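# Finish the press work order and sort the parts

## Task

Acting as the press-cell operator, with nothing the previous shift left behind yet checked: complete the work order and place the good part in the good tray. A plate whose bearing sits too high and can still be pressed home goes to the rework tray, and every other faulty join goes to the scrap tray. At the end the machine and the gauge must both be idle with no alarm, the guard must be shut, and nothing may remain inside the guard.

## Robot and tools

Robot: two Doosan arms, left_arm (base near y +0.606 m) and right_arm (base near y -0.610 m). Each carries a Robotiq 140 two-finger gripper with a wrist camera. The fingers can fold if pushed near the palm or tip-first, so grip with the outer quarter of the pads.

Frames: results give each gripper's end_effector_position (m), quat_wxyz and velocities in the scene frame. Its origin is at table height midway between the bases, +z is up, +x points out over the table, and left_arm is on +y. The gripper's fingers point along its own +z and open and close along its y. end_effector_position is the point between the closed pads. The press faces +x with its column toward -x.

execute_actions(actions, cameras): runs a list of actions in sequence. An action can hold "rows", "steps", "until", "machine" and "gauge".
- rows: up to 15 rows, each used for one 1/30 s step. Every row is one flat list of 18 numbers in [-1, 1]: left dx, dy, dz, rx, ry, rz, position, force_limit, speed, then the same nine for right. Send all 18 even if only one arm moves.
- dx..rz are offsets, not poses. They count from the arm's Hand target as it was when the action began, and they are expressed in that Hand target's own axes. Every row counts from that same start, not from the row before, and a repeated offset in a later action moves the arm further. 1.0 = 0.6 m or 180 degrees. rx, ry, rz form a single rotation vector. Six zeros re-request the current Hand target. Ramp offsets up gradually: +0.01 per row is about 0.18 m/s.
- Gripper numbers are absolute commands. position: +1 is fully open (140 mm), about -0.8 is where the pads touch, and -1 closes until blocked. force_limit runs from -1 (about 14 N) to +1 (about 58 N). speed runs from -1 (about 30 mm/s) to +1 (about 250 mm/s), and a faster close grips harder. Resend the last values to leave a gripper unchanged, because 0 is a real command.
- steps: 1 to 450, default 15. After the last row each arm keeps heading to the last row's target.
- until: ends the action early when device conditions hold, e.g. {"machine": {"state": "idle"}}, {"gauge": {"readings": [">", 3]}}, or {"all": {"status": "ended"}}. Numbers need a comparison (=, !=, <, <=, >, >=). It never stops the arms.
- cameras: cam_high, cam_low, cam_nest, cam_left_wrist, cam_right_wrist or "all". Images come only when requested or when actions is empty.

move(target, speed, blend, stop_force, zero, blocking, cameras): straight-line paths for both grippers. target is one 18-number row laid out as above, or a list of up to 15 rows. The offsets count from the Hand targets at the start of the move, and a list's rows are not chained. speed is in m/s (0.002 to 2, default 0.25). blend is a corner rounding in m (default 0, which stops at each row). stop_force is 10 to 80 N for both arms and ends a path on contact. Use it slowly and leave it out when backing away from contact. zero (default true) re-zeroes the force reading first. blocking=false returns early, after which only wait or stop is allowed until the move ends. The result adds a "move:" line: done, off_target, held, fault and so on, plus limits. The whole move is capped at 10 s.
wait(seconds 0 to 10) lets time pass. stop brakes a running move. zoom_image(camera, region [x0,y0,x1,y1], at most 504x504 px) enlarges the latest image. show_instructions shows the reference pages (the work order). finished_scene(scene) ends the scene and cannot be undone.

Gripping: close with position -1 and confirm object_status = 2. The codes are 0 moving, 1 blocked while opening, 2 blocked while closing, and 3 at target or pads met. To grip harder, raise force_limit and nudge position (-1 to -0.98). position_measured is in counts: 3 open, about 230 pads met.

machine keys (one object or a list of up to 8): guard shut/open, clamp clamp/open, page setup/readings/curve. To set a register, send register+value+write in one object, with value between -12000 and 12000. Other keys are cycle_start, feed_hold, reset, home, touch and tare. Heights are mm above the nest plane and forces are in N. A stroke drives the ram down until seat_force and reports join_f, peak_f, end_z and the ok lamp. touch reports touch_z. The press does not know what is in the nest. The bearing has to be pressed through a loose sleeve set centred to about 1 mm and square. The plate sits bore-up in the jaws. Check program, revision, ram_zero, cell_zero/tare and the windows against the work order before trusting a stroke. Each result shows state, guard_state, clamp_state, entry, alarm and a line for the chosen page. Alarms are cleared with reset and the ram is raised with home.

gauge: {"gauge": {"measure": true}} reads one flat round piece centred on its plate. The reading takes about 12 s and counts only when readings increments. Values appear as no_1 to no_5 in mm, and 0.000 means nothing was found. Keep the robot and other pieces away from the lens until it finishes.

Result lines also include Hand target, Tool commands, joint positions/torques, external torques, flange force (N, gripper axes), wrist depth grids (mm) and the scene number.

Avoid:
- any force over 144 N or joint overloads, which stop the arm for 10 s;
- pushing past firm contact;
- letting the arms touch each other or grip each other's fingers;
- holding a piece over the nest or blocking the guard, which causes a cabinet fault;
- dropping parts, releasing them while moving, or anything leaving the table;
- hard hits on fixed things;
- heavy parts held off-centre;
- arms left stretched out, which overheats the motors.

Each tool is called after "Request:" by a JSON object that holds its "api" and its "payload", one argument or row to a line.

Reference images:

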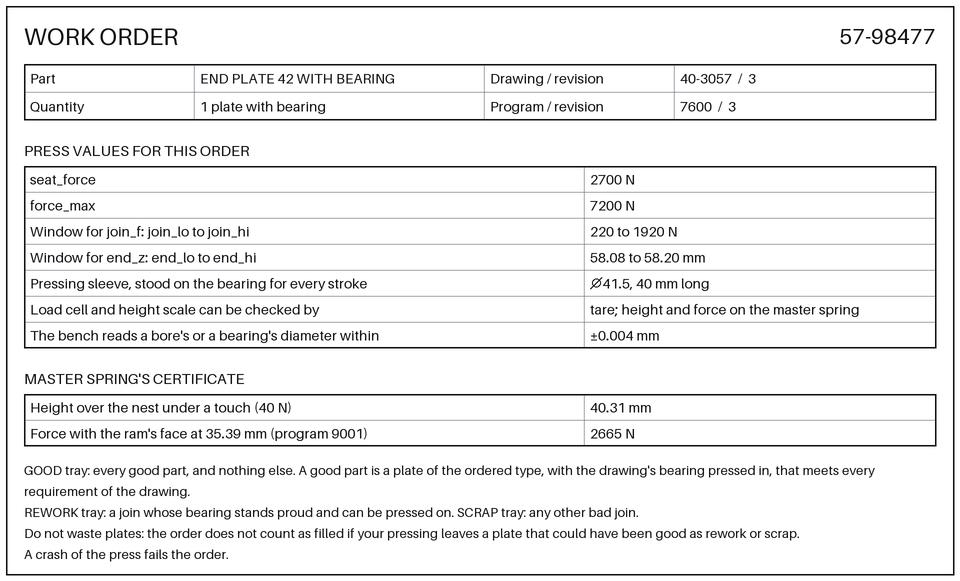

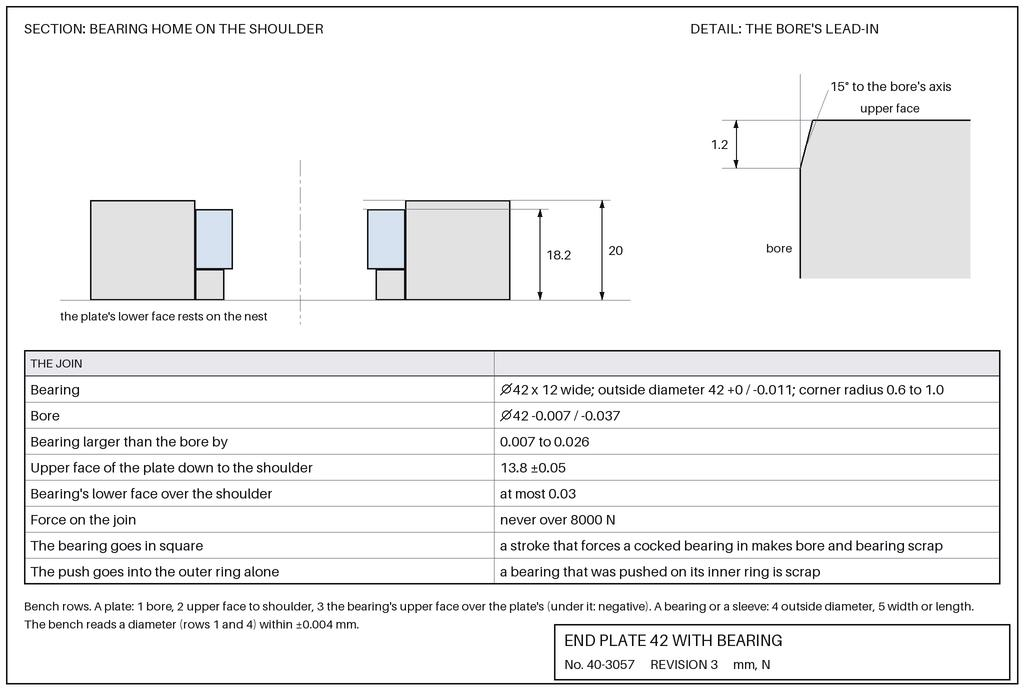

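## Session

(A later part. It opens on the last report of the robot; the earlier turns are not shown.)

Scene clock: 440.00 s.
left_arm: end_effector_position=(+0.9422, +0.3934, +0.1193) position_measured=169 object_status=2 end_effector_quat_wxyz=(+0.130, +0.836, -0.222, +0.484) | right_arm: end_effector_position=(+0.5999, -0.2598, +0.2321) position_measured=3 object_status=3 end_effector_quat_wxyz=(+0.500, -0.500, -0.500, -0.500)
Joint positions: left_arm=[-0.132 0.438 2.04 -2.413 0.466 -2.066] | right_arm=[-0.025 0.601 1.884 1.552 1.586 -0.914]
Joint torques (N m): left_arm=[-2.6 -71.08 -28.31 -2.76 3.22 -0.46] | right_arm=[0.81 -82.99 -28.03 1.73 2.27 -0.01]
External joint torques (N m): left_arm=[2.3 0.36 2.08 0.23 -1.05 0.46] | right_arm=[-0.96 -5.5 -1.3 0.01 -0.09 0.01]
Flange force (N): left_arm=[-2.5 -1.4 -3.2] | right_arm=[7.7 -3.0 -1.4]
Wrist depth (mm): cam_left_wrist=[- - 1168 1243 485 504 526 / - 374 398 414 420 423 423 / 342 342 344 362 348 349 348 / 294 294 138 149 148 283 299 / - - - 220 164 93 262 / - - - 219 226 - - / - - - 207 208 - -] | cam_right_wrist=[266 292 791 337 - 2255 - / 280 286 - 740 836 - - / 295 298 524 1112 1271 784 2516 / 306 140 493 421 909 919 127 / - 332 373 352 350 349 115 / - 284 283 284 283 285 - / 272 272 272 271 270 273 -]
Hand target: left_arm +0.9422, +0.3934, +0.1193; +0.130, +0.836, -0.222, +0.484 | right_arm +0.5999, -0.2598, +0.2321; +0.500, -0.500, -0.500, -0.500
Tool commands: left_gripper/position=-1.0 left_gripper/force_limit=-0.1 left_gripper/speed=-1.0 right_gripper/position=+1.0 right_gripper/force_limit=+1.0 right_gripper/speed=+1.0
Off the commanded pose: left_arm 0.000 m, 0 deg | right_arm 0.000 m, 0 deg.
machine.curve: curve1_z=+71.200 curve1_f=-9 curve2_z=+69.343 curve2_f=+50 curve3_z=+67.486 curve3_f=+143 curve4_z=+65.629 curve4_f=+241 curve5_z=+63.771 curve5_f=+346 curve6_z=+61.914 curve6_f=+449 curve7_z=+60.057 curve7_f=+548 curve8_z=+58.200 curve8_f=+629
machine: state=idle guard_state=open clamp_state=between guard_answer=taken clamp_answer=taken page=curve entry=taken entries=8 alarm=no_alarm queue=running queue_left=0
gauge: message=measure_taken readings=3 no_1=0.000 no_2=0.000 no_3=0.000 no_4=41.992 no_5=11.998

Request:
{"api": "move", "payload": {
  "target": [-0.0916,0,0.0547,0,0,0,-1,-0.1,-1,0,0,0,0,0,0,1,1,1],
  "speed": 0.035,
  "stop_force": 10
}}

Request:
{"api": "execute_actions", "payload": {
  "actions": [
    {"rows":[[0,0,0,0,0,0,0.1,-0.1,-0.7,0,0,0,0,0,0,1,1,1]],"steps":22}
  ],
  "cameras": ["cam_left_wrist", "cam_nest"]
}}

Scene clock: 442.73 s.
left_arm: end_effector_position=(+0.9432, +0.3927, +0.0593) position_measured=169 object_status=2 end_effector_quat_wxyz=(+0.130, +0.836, -0.222, +0.485) | right_arm: end_effector_position=(+0.5999, -0.2598, +0.2321) position_measured=3 object_status=3 end_effector_quat_wxyz=(+0.500, -0.500, -0.500, -0.500)
Joint positions: left_arm=[-0.133 0.529 2.056 -2.533 0.55 -1.929] | right_arm=[-0.025 0.601 1.884 1.552 1.586 -0.914]
Joint torques (N m): left_arm=[-0.7 -59.63 -13.56 -1.98 -2.18 -0.65] | right_arm=[1.03 -83.23 -28.03 1.72 2.28 0]
External joint torques (N m): left_arm=[0.49 -16.28 -9.21 -0.37 4.5 0.65] | right_arm=[-1.13 -5.47 -1.22 0.01 -0.1 0]
Flange force (N): left_arm=[15.0 -0.2 -11.5] | right_arm=[7.6 -3.1 -1.6]
Wrist depth (mm): cam_left_wrist=[- 346 362 384 387 392 393 / 303 303 304 307 309 312 313 / 253 253 254 256 257 191 259 / 223 217 218 143 147 207 222 / - - - 164 128 93 193 / - - - 169 170 - - / - - - 153 153 - -] | cam_right_wrist=[265 273 2812 337 - - - / 280 291 463 754 851 1122 1004 / 295 299 446 1058 857 824 2439 / 306 140 459 430 536 791 127 / - 332 375 352 373 369 115 / - 284 284 284 270 284 283 / 271 272 271 270 269 270 -]
Hand target: left_arm +0.9432, +0.3927, +0.0593; +0.130, +0.836, -0.222, +0.485 (not the last commanded pose) | right_arm +0.5999, -0.2598, +0.2321; +0.500, -0.500, -0.500, -0.500
Off the commanded pose: left_arm 0.004 m, 0 deg | right_arm 0.000 m, 0 deg.
machine.curve: curve1_z=+71.200 curve1_f=-9 curve2_z=+69.343 curve2_f=+50 curve3_z=+67.486 curve3_f=+143 curve4_z=+65.629 curve4_f=+241 curve5_z=+63.771 curve5_f=+346 curve6_z=+61.914 curve6_f=+449 curve7_z=+60.057 curve7_f=+548 curve8_z=+58.200 curve8_f=+629
machine: state=idle guard_state=open clamp_state=open guard_answer=taken clamp_answer=taken page=curve entry=taken entries=8 alarm=no_alarm queue=done queue_left=0
gauge: message=measure_taken readings=3 no_1=0.000 no_2=0.000 no_3=0.000 no_4=41.992 no_5=11.998
move: contact (left_arm)

Scene clock: 443.67 s.
left_arm: end_effector_position=(+0.9432, +0.3927, +0.0593) position_measured=117 object_status=3 end_effector_quat_wxyz=(+0.130, +0.836, -0.222, +0.485) | right_arm: end_effector_position=(+0.5999, -0.2598, +0.2321) position_measured=3 object_status=3 end_effector_quat_wxyz=(+0.500, -0.500, -0.500, -0.500)
Joint positions: left_arm=[-0.133 0.529 2.056 -2.533 0.55 -1.929] | right_arm=[-0.025 0.601 1.884 1.552 1.586 -0.914]
Joint torques (N m): left_arm=[-3.22 -72.66 -22.21 -2.26 2.34 -0.43] | right_arm=[0.35 -82.41 -27.91 1.71 2.25 0.03]
External joint torques (N m): left_arm=[3.11 -2.73 -0.46 -0.08 -0.05 0.43] | right_arm=[-0.51 -5.98 -1.47 0.03 -0.08 -0.03]
Flange force (N): left_arm=[1.2 -3.1 -4.8] | right_arm=[8.3 -3.2 -0.7]
Wrist depth (mm): cam_left_wrist=[- 345 361 383 386 389 392 / 303 303 304 307 307 310 311 / 251 253 254 255 256 193 258 / 215 222 205 145 159 140 220 / - - 185 166 182 117 - / - - 169 169 170 - - / - - 152 152 152 - -] | cam_right_wrist=[266 292 2656 338 - - 905 / 279 292 440 752 - - - / 296 303 461 768 875 848 - / 306 140 - 431 499 830 127 / - 137 350 350 349 337 115 / - 284 283 284 284 284 259 / 272 271 271 270 270 270 264]
Hand target: left_arm +0.9432, +0.3927, +0.0593; +0.130, +0.836, -0.222, +0.485 | right_arm +0.5999, -0.2598, +0.2321; +0.500, -0.500, -0.500, -0.500
Off the commanded pose: left_arm 0.000 m, 0 deg | right_arm 0.000 m, 0 deg.
machine.curve: curve1_z=+71.200 curve1_f=-9 curve2_z=+69.343 curve2_f=+50 curve3_z=+67.486 curve3_f=+143 curve4_z=+65.629 curve4_f=+241 curve5_z=+63.771 curve5_f=+346 curve6_z=+61.914 curve6_f=+449 curve7_z=+60.057 curve7_f=+548 curve8_z=+58.200 curve8_f=+629
machine: state=idle guard_state=open clamp_state=open guard_answer=taken clamp_answer=taken page=curve entry=taken entries=8 alarm=no_alarm queue=done queue_left=0
gauge: message=measure_taken readings=3 no_1=0.000 no_2=0.000 no_3=0.000 no_4=41.992 no_5=11.998
camera_calibration:
cam_left_wrist: T_world_to_cam=[[-0.494953, -0.868777, 0.0157564, 0.814119], [-0.668003, 0.368847, -0.646315, 0.523833], [0.555692, -0.330421, -0.762908, -0.205717], [0, 0, 0, 1]] pos_world=[0.867187, 0.4461, 0.168791]
Images, in order (width x height): cam_nest 672x504, cam_left_wrist 672x504.

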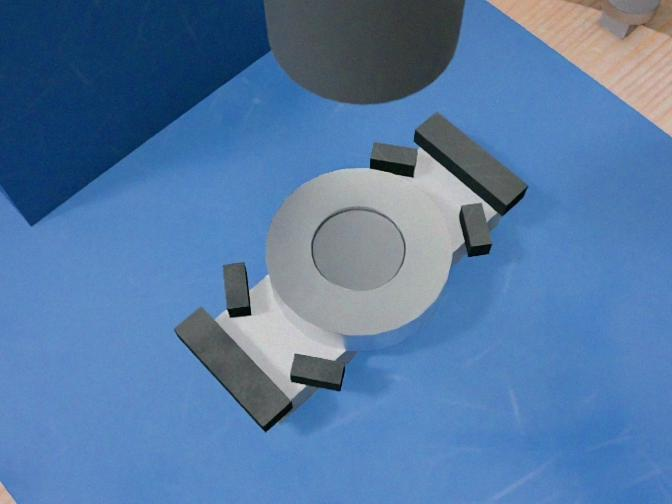

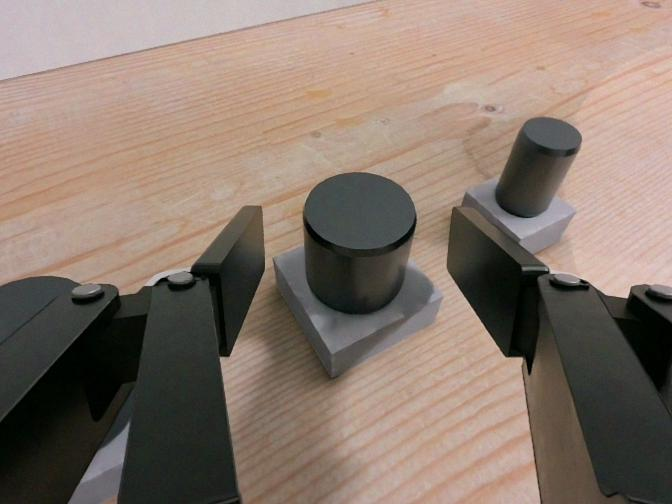

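Request:
{"api": "move", "payload": {
  "target": [
    [0,0,-0.1641,0,0,0,0.42,-0.1,-0.5,0,0,0,0,0,0,1,1,1],
    [0.0057,-0.0067,-0.3260,0,0,0,0.42,-0.1,-0.5,0,0,0,0,0,0,1,1,1],
    [-0.0292,0.0888,-0.4198,-0.2887,0,0.1667,0.42,-0.1,-0.5,0,0,0,0,0,0,1,1,1],
    [0.0177,0.3682,-0.5053,-0.2887,0,0.1667,0.42,-0.1,-0.5,0,0,0,0,0,0,1,1,1],
    [0.0745,0.7130,-0.3273,-0.2887,0,0.1667,0.42,-0.1,-0.5,0,0,0,0,0,0,1,1,1]
  ],
  "speed": [0.15,0.25,0.3,0.25,0.25],
  "blend": [0.02,0.03,0.03,0.04,0]
}}

Scene clock: 449.10 s.
left_arm: end_effector_position=(+0.6017, +0.0959, +0.1965) position_measured=76 object_status=3 end_effector_quat_wxyz=(+0.354, +0.612, -0.611, +0.356) | right_arm: end_effector_position=(+0.5999, -0.2598, +0.2321) position_measured=3 object_status=3 end_effector_quat_wxyz=(+0.500, -0.500, -0.500, -0.500)
Joint positions: left_arm=[-0.431 0.271 2.094 -1.486 0.887 -2.502] | right_arm=[-0.025 0.601 1.884 1.552 1.586 -0.914]
Joint torques (N m): left_arm=[-1.08 -54.06 -27.26 -0.96 1.57 -0.44] | right_arm=[0.35 -82.83 -27.87 1.8 2.19 -0.05]
External joint torques (N m): left_arm=[1.32 -2.47 -0.65 -0.3 -0.12 0.44] | right_arm=[-0.44 -6.17 -1.54 -0.06 -0.01 0.05]
Flange force (N): left_arm=[0.5 1.4 -3.4] | right_arm=[8.7 -3.1 -0.8]
Wrist depth (mm): cam_left_wrist=[690 703 692 705 711 674 232 / 557 591 374 376 633 351 220 / 464 313 315 255 304 304 230 / 409 - 267 228 231 161 209 / - - 229 207 224 137 - / - - 212 208 208 208 - / - - 186 187 187 191 -] | cam_right_wrist=[265 293 784 335 - - - / 280 292 749 547 - - 1959 / 295 302 1155 1133 1144 1013 2390 / 307 140 432 425 888 836 126 / - 331 373 351 353 - 115 / - 285 284 284 284 283 260 / 272 272 272 270 271 269 270]
Hand target: left_arm +0.6017, +0.0958, +0.1965; +0.354, +0.612, -0.611, +0.356 | right_arm +0.5999, -0.2598, +0.2321; +0.500, -0.500, -0.500, -0.500
Off the commanded pose: left_arm 0.000 m, 0 deg | right_arm 0.000 m, 0 deg.
machine.curve: curve1_z=+71.200 curve1_f=-9 curve2_z=+69.343 curve2_f=+50 curve3_z=+67.486 curve3_f=+143 curve4_z=+65.629 curve4_f=+241 curve5_z=+63.771 curve5_f=+346 curve6_z=+61.914 curve6_f=+449 curve7_z=+60.057 curve7_f=+548 curve8_z=+58.200 curve8_f=+629
machine: state=idle guard_state=open clamp_state=open guard_answer=taken clamp_answer=taken page=curve entry=taken entries=8 alarm=no_alarm queue=done queue_left=0
gauge: message=measure_taken readings=3 no_1=0.000 no_2=0.000 no_3=0.000 no_4=41.992 no_5=11.998
move: done

Request:
{"api": "move", "payload": {
  "target": [-0.0006,0.0032,0.1664,0,0,0,0.42,-0.1,-0.5,0,0,0,0,0,0,1,1,1],
  "speed": 0.1
}}

Request:
{"api": "execute_actions", "payload": {
  "actions": [
    {"rows":[[0,0,0,0,0,0,-1,-0.1,-1,0,0,0,0,0,0,1,1,1]],"steps":60}
  ],
  "cameras": ["cam_nest"]
}}

Scene clock: 450.63 s.
left_arm: end_effector_position=(+0.6001, +0.0094, +0.1466) position_measured=76 object_status=3 end_effector_quat_wxyz=(+0.354, +0.612, -0.611, +0.356) | right_arm: end_effector_position=(+0.5999, -0.2598, +0.2321) position_measured=3 object_status=3 end_effector_quat_wxyz=(+0.500, -0.500, -0.500, -0.500)
Joint positions: left_arm=[-0.562 0.387 2.05 -1.646 0.799 -2.407] | right_arm=[-0.025 0.601 1.884 1.552 1.586 -0.914]
Joint torques (N m): left_arm=[-2.94 -62.85 -25.34 -1.4 1.6 -0.42] | right_arm=[0.49 -82.68 -27.83 1.72 2.23 -0.1]
External joint torques (N m): left_arm=[2.75 -1.98 -0.2 -0.11 0.02 0.42] | right_arm=[-0.61 -5.82 -1.44 0 -0.06 0.1]
Flange force (N): left_arm=[-1.1 -0.4 -5.1] | right_arm=[8.3 -2.9 -0.9]
Wrist depth (mm): cam_left_wrist=[581 582 587 593 585 594 - / 478 281 283 273 274 288 267 / 235 235 236 175 230 239 223 / - 115 151 152 151 149 204 / - - 168 131 138 169 - / - - 149 135 131 157 - / - - 138 111 111 142 -] | cam_right_wrist=[266 292 707 333 - 2685 1000 / 279 292 669 524 - 1026 972 / 296 302 683 498 507 1117 2115 / 306 140 453 423 495 857 127 / - 138 371 351 371 335 115 / - 285 285 273 284 269 - / - 271 271 269 271 269 269]
Hand target: left_arm +0.6001, +0.0093, +0.1466; +0.354, +0.612, -0.611, +0.356 | right_arm +0.5999, -0.2598, +0.2321; +0.500, -0.500, -0.500, -0.500
Off the commanded pose: left_arm 0.000 m, 0 deg | right_arm 0.000 m, 0 deg.
machine.curve: curve1_z=+71.200 curve1_f=-9 curve2_z=+69.343 curve2_f=+50 curve3_z=+67.486 curve3_f=+143 curve4_z=+65.629 curve4_f=+241 curve5_z=+63.771 curve5_f=+346 curve6_z=+61.914 curve6_f=+449 curve7_z=+60.057 curve7_f=+548 curve8_z=+58.200 curve8_f=+629
machine: state=idle guard_state=open clamp_state=open guard_answer=taken clamp_answer=taken page=curve entry=taken entries=8 alarm=no_alarm queue=done queue_left=0
gauge: message=measure_taken readings=3 no_1=0.000 no_2=0.000 no_3=0.000 no_4=41.992 no_5=11.998
move: done

Scene clock: 452.83 s.
left_arm: end_effector_position=(+0.6001, +0.0093, +0.1466) position_measured=103 object_status=2 end_effector_quat_wxyz=(+0.354, +0.612, -0.611, +0.356) | right_arm: end_effector_position=(+0.5999, -0.2598, +0.2321) position_measured=3 object_status=3 end_effector_quat_wxyz=(+0.500, -0.500, -0.500, -0.500)
Joint positions: left_arm=[-0.562 0.387 2.05 -1.646 0.799 -2.407] | right_arm=[-0.025 0.601 1.884 1.552 1.586 -0.914]
Joint torques (N m): left_arm=[-4.05 -59.05 -24.62 -1.32 1.01 -0.44] | right_arm=[0.43 -83.12 -27.89 1.79 2.2 0.04]
External joint torques (N m): left_arm=[3.81 -5.73 -0.97 -0.2 0.62 0.44] | right_arm=[-0.57 -5.15 -1.21 -0.07 -0.03 -0.04]
Flange force (N): left_arm=[1.7 0.9 -10.7] | right_arm=[7.1 -2.8 -0.9]
Wrist depth (mm): cam_left_wrist=[584 581 591 582 593 596 2359 / 461 286 284 283 286 288 216 / 243 229 244 175 238 232 217 / 200 201 146 152 150 129 198 / - - 140 131 138 119 - / - - 130 135 131 - - / - - 135 111 111 - -] | cam_right_wrist=[265 291 713 337 - - 2043 / 280 285 666 528 2915 1133 - / 295 302 459 500 923 1207 - / 307 140 497 425 490 839 127 / - 331 372 349 400 336 115 / - 284 298 271 271 270 - / - 270 272 270 270 269 -]
Hand target: left_arm +0.6001, +0.0093, +0.1466; +0.354, +0.612, -0.611, +0.356 | right_arm +0.5999, -0.2598, +0.2321; +0.500, -0.500, -0.500, -0.500
Off the commanded pose: left_arm 0.000 m, 0 deg | right_arm 0.000 m, 0 deg.
machine.curve: curve1_z=+71.200 curve1_f=-9 curve2_z=+69.343 curve2_f=+50 curve3_z=+67.486 curve3_f=+143 curve4_z=+65.629 curve4_f=+241 curve5_z=+63.771 curve5_f=+346 curve6_z=+61.914 curve6_f=+449 curve7_z=+60.057 curve7_f=+548 curve8_z=+58.200 curve8_f=+629
machine: state=idle guard_state=open clamp_state=open guard_answer=taken clamp_answer=taken page=curve entry=taken entries=8 alarm=no_alarm queue=done queue_left=0
gauge: message=measure_taken readings=3 no_1=0.000 no_2=0.000 no_3=0.000 no_4=41.992 no_5=11.998
Images, in order (width x height): cam_nest 672x504.

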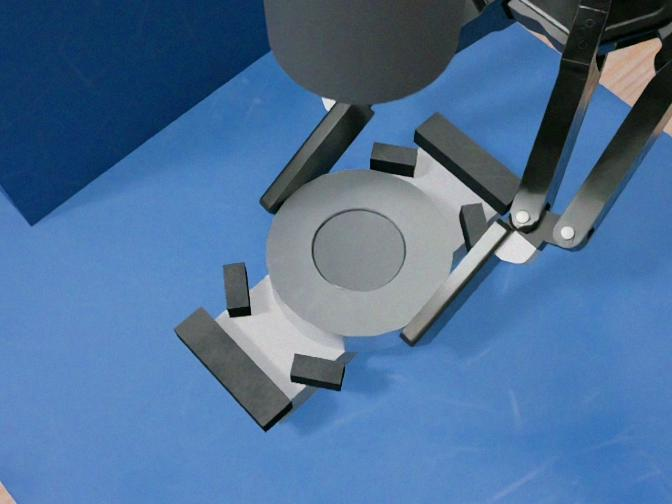

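Request:
{"api": "move", "payload": {
  "target": [
    [0.0866,0,-0.05,0,0,0,-1,-0.1,-1,0,0,0,0,0,0,1,1,1],
    [-0.1508,0,-0.4724,0,0,0,-1,-0.1,-1,0,0,0,0,0,0,1,1,1],
    [-0.4313,0.2333,-0.7916,0,0,0,-1,-0.1,-1,0,0,0,0,0,0,1,1,1],
    [-0.5920,0.3783,-0.8700,0,0,0,-1,-0.1,-1,0,0,0,0,0,0,1,1,1]
  ],
  "speed": [0.12,0.22,0.22,0.15],
  "blend": [0.02,0.04,0.03,0],
  "cameras": ["cam_high", "cam_left_wrist"]
}}

Scene clock: 457.83 s.
left_arm: end_effector_position=(+0.3719, +0.6382, +0.0969) position_measured=103 object_status=2 end_effector_quat_wxyz=(+0.354, +0.612, -0.611, +0.356) | right_arm: end_effector_position=(+0.5999, -0.2598, +0.2321) position_measured=3 object_status=3 end_effector_quat_wxyz=(+0.500, -0.500, -0.500, -0.500)
Joint positions: left_arm=[0.805 0.279 2.388 -0.69 1.402 -1.909] | right_arm=[-0.025 0.601 1.884 1.552 1.586 -0.914]
Joint torques (N m): left_arm=[-1.84 -43.14 -15.02 -0.01 3.12 -0.63] | right_arm=[0.85 -83.5 -27.86 1.75 2.23 -0.04]
External joint torques (N m): left_arm=[1.66 -0.7 -0.17 0.73 -0.83 0.63] | right_arm=[-0.98 -5.15 -1.48 -0.02 -0.05 0.03]
Flange force (N): left_arm=[-2.2 4.4 -2.1] | right_arm=[7.3 -2.2 -1.4]
Wrist depth (mm): cam_left_wrist=[474 477 481 463 538 2083 2460 / 383 310 384 385 384 2028 1911 / 315 296 318 169 319 1511 305 / 261 278 150 152 150 119 261 / - - 140 131 137 119 - / - - 207 203 204 204 - / - - 187 187 187 - -] | cam_right_wrist=[265 291 2656 332 - - 1067 / 280 284 1207 346 - - - / 295 303 1062 1245 1048 - - / 306 140 497 488 860 827 127 / - 331 372 354 350 353 115 / - 273 285 283 297 284 - / 273 272 271 271 270 270 270]
Hand target: left_arm +0.3718, +0.6383, +0.0969; +0.354, +0.612, -0.611, +0.356 | right_arm +0.5999, -0.2598, +0.2321; +0.500, -0.500, -0.500, -0.500
Off the commanded pose: left_arm 0.000 m, 0 deg | right_arm 0.000 m, 0 deg.
machine.curve: curve1_z=+71.200 curve1_f=-9 curve2_z=+69.343 curve2_f=+50 curve3_z=+67.486 curve3_f=+143 curve4_z=+65.629 curve4_f=+241 curve5_z=+63.771 curve5_f=+346 curve6_z=+61.914 curve6_f=+449 curve7_z=+60.057 curve7_f=+548 curve8_z=+58.200 curve8_f=+629
machine: state=idle guard_state=open clamp_state=open guard_answer=taken clamp_answer=taken page=curve entry=taken entries=8 alarm=no_alarm queue=done queue_left=0
gauge: message=measure_taken readings=3 no_1=0.000 no_2=0.000 no_3=0.000 no_4=41.992 no_5=11.998
move: done
camera_calibration:
cam_left_wrist: T_world_to_cam=[[-0.999923, -0.00566129, 0.0110781, 0.381471], [-0.0114793, 0.763123, -0.646152, -0.419873], [-0.00479589, -0.646229, -0.763129, 0.631627], [0, 0, 0, 1]] pos_world=[0.379651, 0.73075, 0.206485]
Images, in order (width x height): cam_high 672x504, cam_left_wrist 672x504.

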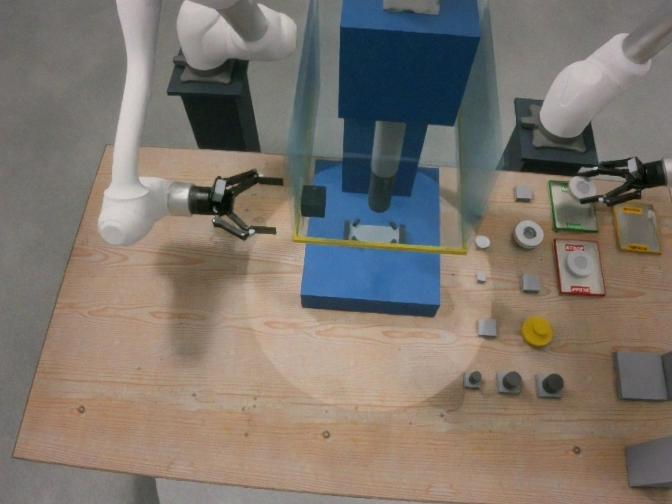

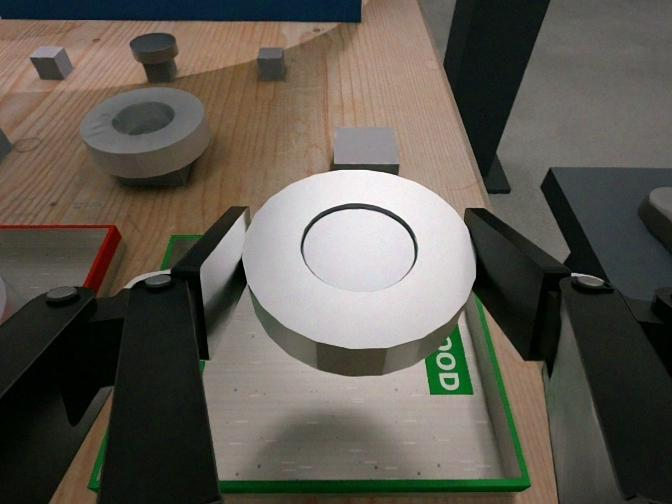

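Request:
{"api": "move", "payload": {
  "target": [-0.1083,0,0.0625,0,0,0,-1,-0.1,-1,0,0,0,0,0,0,1,1,1],
  "speed": 0.035,
  "stop_force": 10,
  "cameras": ["cam_high"]
}}

Scene clock: 462.00 s.
left_arm: end_effector_position=(+0.3720, +0.6379, +0.0256) position_measured=103 object_status=2 end_effector_quat_wxyz=(+0.354, +0.612, -0.611, +0.356) | right_arm: end_effector_position=(+0.5999, -0.2598, +0.2321) position_measured=3 object_status=3 end_effector_quat_wxyz=(+0.500, -0.500, -0.500, -0.500)
Joint positions: left_arm=[0.804 0.438 2.407 -0.718 1.268 -1.791] | right_arm=[-0.025 0.601 1.884 1.552 1.586 -0.914]
Joint torques (N m): left_arm=[-4.08 -40.85 -8.66 2.25 -8.47 -0.45] | right_arm=[0.96 -82.81 -28.06 1.78 2.25 -0.02]
External joint torques (N m): left_arm=[4.16 -11.3 0.73 -1.81 10.85 0.45] | right_arm=[-1.08 -5.22 -0.93 -0.07 -0.08 0.02]
Flange force (N): left_arm=[34.5 8.2 -28.3] | right_arm=[7.2 -3.5 -1.7]
Wrist depth (mm): cam_left_wrist=[231 236 319 339 323 1204 - / 251 242 252 248 255 279 247 / 205 198 204 175 204 207 223 / 162 179 149 152 150 129 175 / - - 140 131 146 120 - / - - 139 133 136 136 - / - - 124 124 122 125 -] | cam_right_wrist=[262 291 1030 334 - - - / 282 286 1238 339 - 3025 2747 / 298 312 1091 1177 - 1101 2025 / - 140 497 481 892 895 127 / - 331 372 349 349 349 115 / - 298 283 283 270 284 - / 272 272 271 271 270 275 -]
Hand target: left_arm +0.3720, +0.6379, +0.0256; +0.354, +0.612, -0.611, +0.356 (not the last commanded pose) | right_arm +0.5999, -0.2598, +0.2321; +0.500, -0.500, -0.500, -0.500
Off the commanded pose: left_arm 0.004 m, 0 deg | right_arm 0.000 m, 0 deg.
machine.curve: curve1_z=+71.200 curve1_f=-9 curve2_z=+69.343 curve2_f=+50 curve3_z=+67.486 curve3_f=+143 curve4_z=+65.629 curve4_f=+241 curve5_z=+63.771 curve5_f=+346 curve6_z=+61.914 curve6_f=+449 curve7_z=+60.057 curve7_f=+548 curve8_z=+58.200 curve8_f=+629
machine: state=idle guard_state=open clamp_state=open guard_answer=taken clamp_answer=taken page=curve entry=taken entries=8 alarm=no_alarm queue=done queue_left=0
gauge: message=measure_taken readings=3 no_1=0.000 no_2=0.000 no_3=0.000 no_4=41.992 no_5=11.998
move: contact (left_arm)
Images, in order (width x height): cam_high 672x504.

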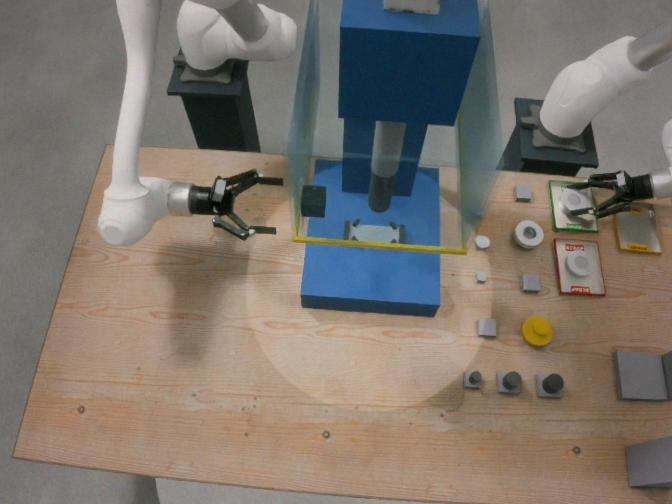

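Request:
{"api": "execute_actions", "payload": {
  "actions": [
    {"rows":[[0,0,0,0,0,0,0.42,-0.1,-0.6,0,0,0,0,0,0,1,1,1]],"steps":45}
  ],
  "cameras": ["cam_high","cam_left_wrist"]
}}

Request:
{"api": "zoom_image", "payload": {
  "camera": "cam_high",
  "region": [520, 150, 672, 310]
}}

Scene clock: 463.80 s.
left_arm: end_effector_position=(+0.3720, +0.6379, +0.0256) position_measured=76 object_status=3 end_effector_quat_wxyz=(+0.354, +0.612, -0.611, +0.356) | right_arm: end_effector_position=(+0.5999, -0.2598, +0.2321) position_measured=3 object_status=3 end_effector_quat_wxyz=(+0.500, -0.500, -0.500, -0.500)
Joint positions: left_arm=[0.804 0.438 2.407 -0.718 1.268 -1.791] | right_arm=[-0.025 0.601 1.884 1.552 1.586 -0.914]
Joint torques (N m): left_arm=[-2.97 -49.89 -7.75 0.41 2.38 -0.45] | right_arm=[1 -82.53 -27.84 1.71 2.19 -0.04]
External joint torques (N m): left_arm=[3.06 -2.52 -0.2 0.04 -0.01 0.45] | right_arm=[-1.09 -6.66 -1.67 0.03 0 0.04]
Flange force (N): left_arm=[2.4 6.3 -6.1] | right_arm=[9.3 -3.4 -1.6]
Wrist depth (mm): cam_left_wrist=[229 236 318 336 321 2083 2336 / 249 241 251 243 253 1329 245 / 206 196 203 174 204 205 223 / 161 171 149 151 149 162 - / - - 145 132 146 146 - / - - 135 132 136 136 - / - - 121 121 121 122 -] | cam_right_wrist=[265 292 2685 333 - - 2193 / 280 291 1320 348 - 2516 2255 / 296 303 1106 2845 - 1166 - / 307 140 - 490 584 816 127 / - 331 350 350 352 347 115 / - 284 284 284 284 284 - / 273 264 270 271 270 269 273]
Hand target: left_arm +0.3720, +0.6379, +0.0256; +0.354, +0.612, -0.611, +0.356 | right_arm +0.5999, -0.2598, +0.2321; +0.500, -0.500, -0.500, -0.500
Off the commanded pose: left_arm 0.000 m, 0 deg | right_arm 0.000 m, 0 deg.
machine.curve: curve1_z=+71.200 curve1_f=-9 curve2_z=+69.343 curve2_f=+50 curve3_z=+67.486 curve3_f=+143 curve4_z=+65.629 curve4_f=+241 curve5_z=+63.771 curve5_f=+346 curve6_z=+61.914 curve6_f=+449 curve7_z=+60.057 curve7_f=+548 curve8_z=+58.200 curve8_f=+629
machine: state=idle guard_state=open clamp_state=open guard_answer=taken clamp_answer=taken page=curve entry=taken entries=8 alarm=no_alarm queue=done queue_left=0
gauge: message=measure_taken readings=3 no_1=0.000 no_2=0.000 no_3=0.000 no_4=41.992 no_5=11.998
camera_calibration:
cam_left_wrist: T_world_to_cam=[[-0.999923, -0.00565263, 0.0110824, 0.382353], [-0.0114792, 0.762618, -0.646747, -0.465329], [-0.00479585, -0.646825, -0.762624, 0.577311], [0, 0, 0, 1]] pos_world=[0.379751, 0.730449, 0.135083]
Images, in order (width x height): cam_high 672x504, cam_left_wrist 672x504.

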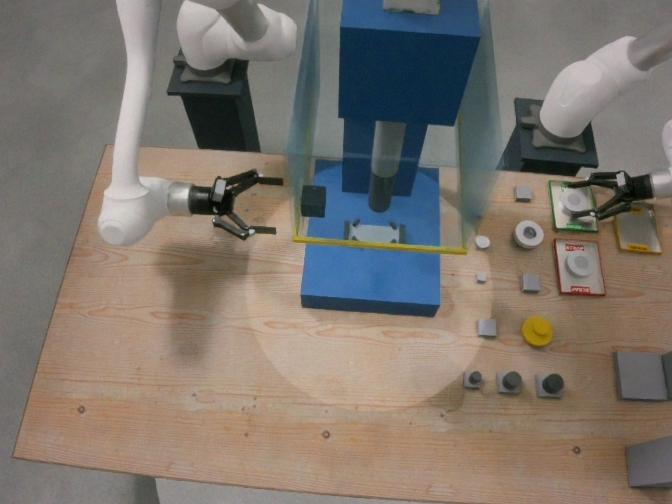

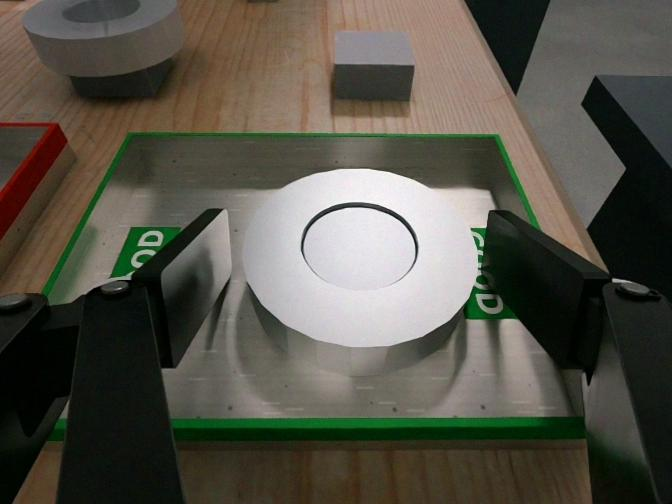

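Scaled by 3.150.

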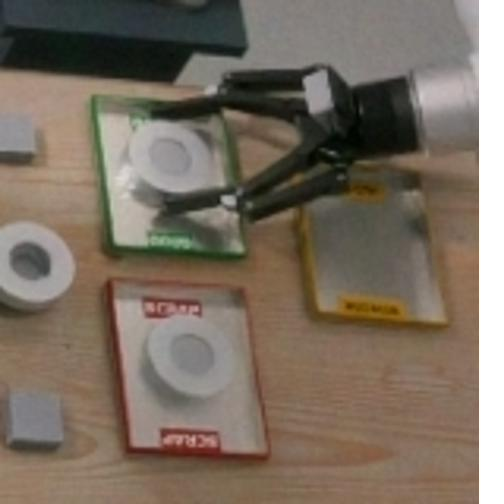

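Request:
{"api": "move", "payload": {
  "target": [0,0,-0.1667,0,0,0,0.42,-0.1,-0.6,0,0,0,0,0,0,1,1,1],
  "speed": 0.12,
  "cameras": ["cam_high","cam_left_wrist"]
}}

Request:
{"api": "execute_actions", "payload": {
  "actions": [
    {"machine":{"guard":"shut"},"steps":75}
  ],
  "cameras": ["cam_high","cam_nest","cam_low"]
}}

Scene clock: 465.37 s.
left_arm: end_effector_position=(+0.3717, +0.7247, +0.0751) position_measured=76 object_status=3 end_effector_quat_wxyz=(+0.354, +0.612, -0.611, +0.356) | right_arm: end_effector_position=(+0.5999, -0.2598, +0.2321) position_measured=3 object_status=3 end_effector_quat_wxyz=(+0.500, -0.500, -0.500, -0.500)
Joint positions: left_arm=[0.932 0.393 2.27 -0.583 1.441 -1.864] | right_arm=[-0.025 0.601 1.884 1.552 1.586 -0.914]
Joint torques (N m): left_arm=[-3.52 -52.61 -15.13 0.68 2.29 -0.5] | right_arm=[0 -82.69 -27.99 1.8 2.28 -0.06]
External joint torques (N m): left_arm=[3.66 -3.19 -0.33 0.29 0.04 0.5] | right_arm=[-0.15 -5.74 -1.4 -0.07 -0.12 0.06]
Flange force (N): left_arm=[3.4 8.0 -5.4] | right_arm=[8.1 -3.0 -0.3]
Wrist depth (mm): cam_left_wrist=[431 352 409 451 461 2312 2409 / 342 329 343 342 346 343 312 / 265 275 281 252 271 305 270 / 227 241 232 226 234 140 237 / - - 212 212 213 137 - / - - 188 187 188 189 - / - - 167 167 169 169 -] | cam_right_wrist=[265 293 2685 333 - - - / 280 293 1245 353 - 980 2173 / 297 297 1112 1313 1044 1271 - / - 140 457 483 537 926 126 / - 331 373 350 407 349 115 / - 283 285 283 269 284 - / 272 271 271 270 270 270 274]
Hand target: left_arm +0.3717, +0.7247, +0.0752; +0.354, +0.612, -0.611, +0.356 | right_arm +0.5999, -0.2598, +0.2321; +0.500, -0.500, -0.500, -0.500
Off the commanded pose: left_arm 0.000 m, 0 deg | right_arm 0.000 m, 0 deg.
machine.curve: curve1_z=+71.200 curve1_f=-9 curve2_z=+69.343 curve2_f=+50 curve3_z=+67.486 curve3_f=+143 curve4_z=+65.629 curve4_f=+241 curve5_z=+63.771 curve5_f=+346 curve6_z=+61.914 curve6_f=+449 curve7_z=+60.057 curve7_f=+548 curve8_z=+58.200 curve8_f=+629
machine: state=idle guard_state=open clamp_state=open guard_answer=taken clamp_answer=taken page=curve entry=taken entries=8 alarm=no_alarm queue=done queue_left=0
gauge: message=measure_taken readings=3 no_1=0.000 no_2=0.000 no_3=0.000 no_4=41.992 no_5=11.998
move: done
camera_calibration:
cam_left_wrist: T_world_to_cam=[[-0.999923, -0.00565263, 0.0110824, 0.381994], [-0.0114792, 0.762618, -0.646747, -0.499449], [-0.00479585, -0.646825, -0.762624, 0.67128], [0, 0, 0, 1]] pos_world=[0.379451, 0.817249, 0.184683]
Images, in order (width x height): cam_high 672x504, cam_left_wrist 672x504.

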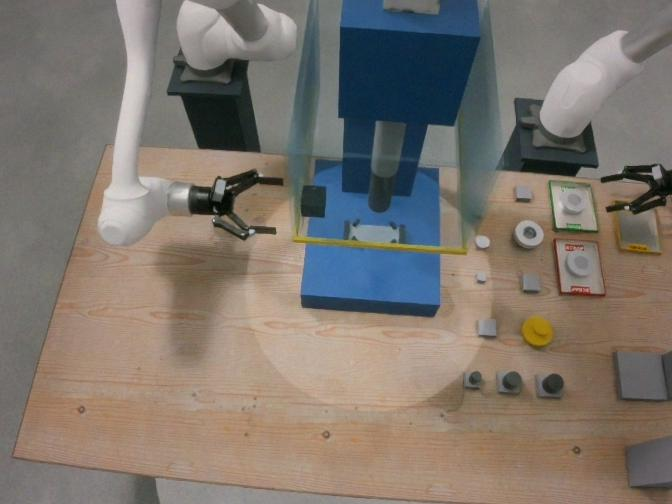

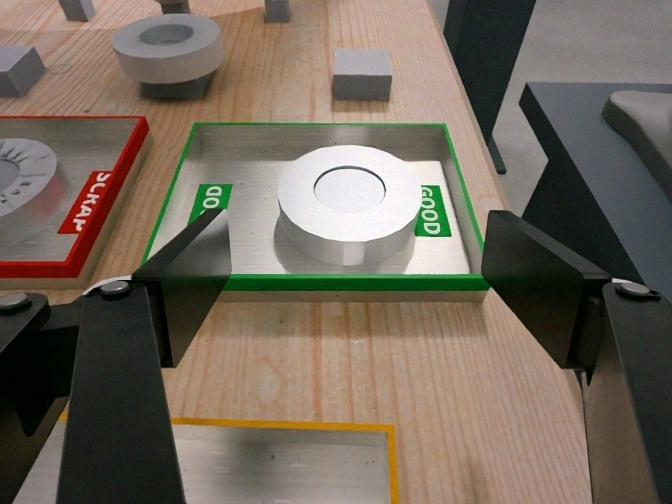

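Scene clock: 468.07 s.
left_arm: end_effector_position=(+0.3717, +0.7247, +0.0752) position_measured=76 object_status=3 end_effector_quat_wxyz=(+0.354, +0.612, -0.611, +0.356) | right_arm: end_effector_position=(+0.5999, -0.2598, +0.2321) position_measured=3 object_status=3 end_effector_quat_wxyz=(+0.500, -0.500, -0.500, -0.500)
Joint positions: left_arm=[0.932 0.393 2.27 -0.583 1.441 -1.864] | right_arm=[-0.025 0.601 1.884 1.552 1.586 -0.914]
Joint torques (N m): left_arm=[-2.45 -52.89 -15.15 0.93 2.31 -0.41] | right_arm=[1.13 -82.62 -27.72 1.76 2.24 -0.03]
External joint torques (N m): left_arm=[2.51 -3.15 -0.37 0.03 0.02 0.41] | right_arm=[-1.24 -6.09 -1.53 -0.03 -0.06 0.03]
Flange force (N): left_arm=[4.2 5.7 -3.9] | right_arm=[8.5 -3.1 -1.8]
Wrist depth (mm): cam_left_wrist=[429 350 411 435 435 2202 2202 / 337 327 345 338 345 1368 303 / 261 274 281 252 274 308 271 / 228 241 232 226 234 141 - / - - 212 212 213 137 - / - - 188 188 188 189 - / - - 166 167 169 170 -] | cam_right_wrist=[265 292 2685 333 - - - / 278 292 1306 350 - 1122 - / - 315 1058 1306 1053 1072 - / 308 140 495 485 888 807 127 / - 332 373 350 351 349 115 / - 299 259 258 260 258 259 / 272 271 271 271 270 270 -]
Hand target: left_arm +0.3717, +0.7247, +0.0752; +0.354, +0.612, -0.611, +0.356 | right_arm +0.5999, -0.2598, +0.2321; +0.500, -0.500, -0.500, -0.500
Tool commands: left_gripper/position=+0.42 left_gripper/force_limit=-0.1 left_gripper/speed=-0.6 right_gripper/position=+1.0 right_gripper/force_limit=+1.0 right_gripper/speed=+1.0
Off the commanded pose: left_arm 0.000 m, 0 deg | right_arm 0.000 m, 0 deg.
machine.curve: curve1_z=+71.200 curve1_f=-9 curve2_z=+69.343 curve2_f=+50 curve3_z=+67.486 curve3_f=+143 curve4_z=+65.629 curve4_f=+241 curve5_z=+63.771 curve5_f=+346 curve6_z=+61.914 curve6_f=+449 curve7_z=+60.057 curve7_f=+548 curve8_z=+58.200 curve8_f=+629
machine: state=idle guard_state=shut clamp_state=open guard_answer=taken clamp_answer=taken page=curve entry=taken entries=8 alarm=no_alarm queue=done queue_left=0
gauge: message=measure_taken readings=3 no_1=0.000 no_2=0.000 no_3=0.000 no_4=41.992 no_5=11.998
Images, in order (width x height): cam_high 672x504, cam_low 672x504, cam_nest 672x504.

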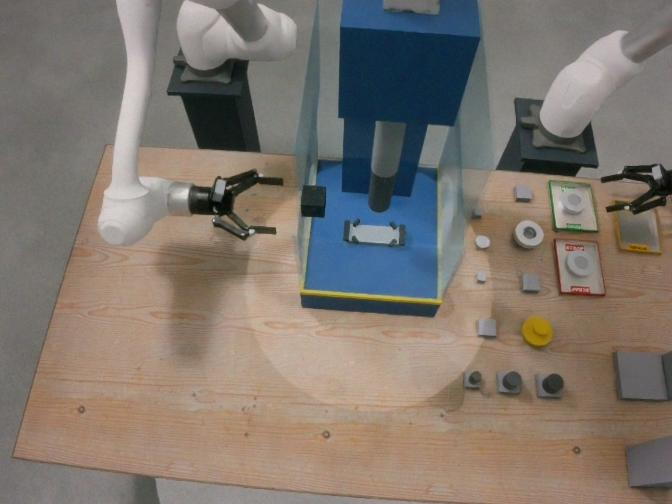

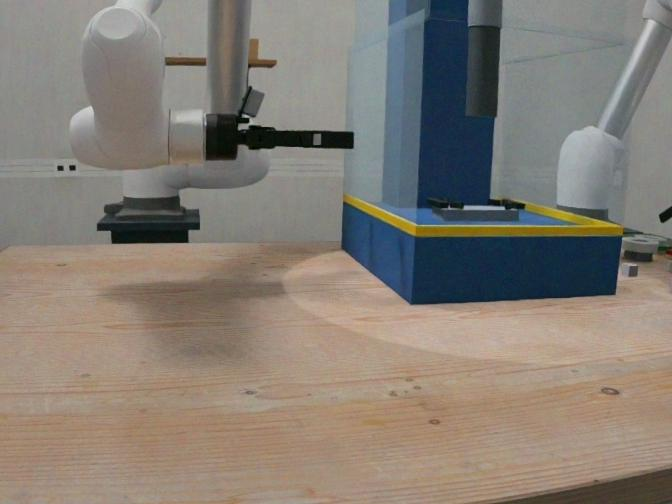

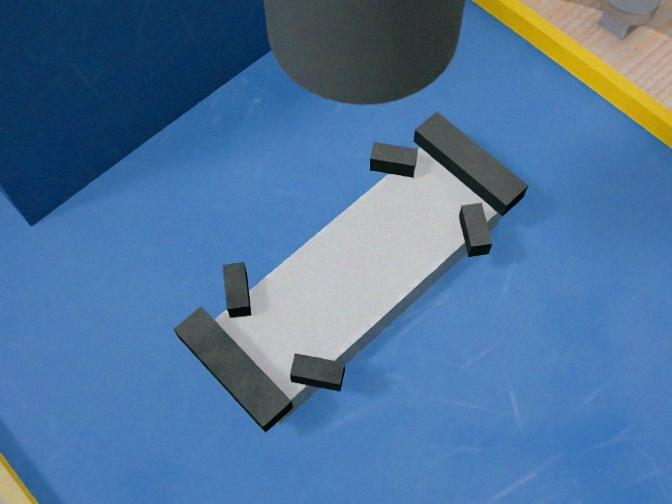

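Request:
{"api": "finished_scene", "payload": {
  "scene": 1
}}

The scene is finished: the task was done.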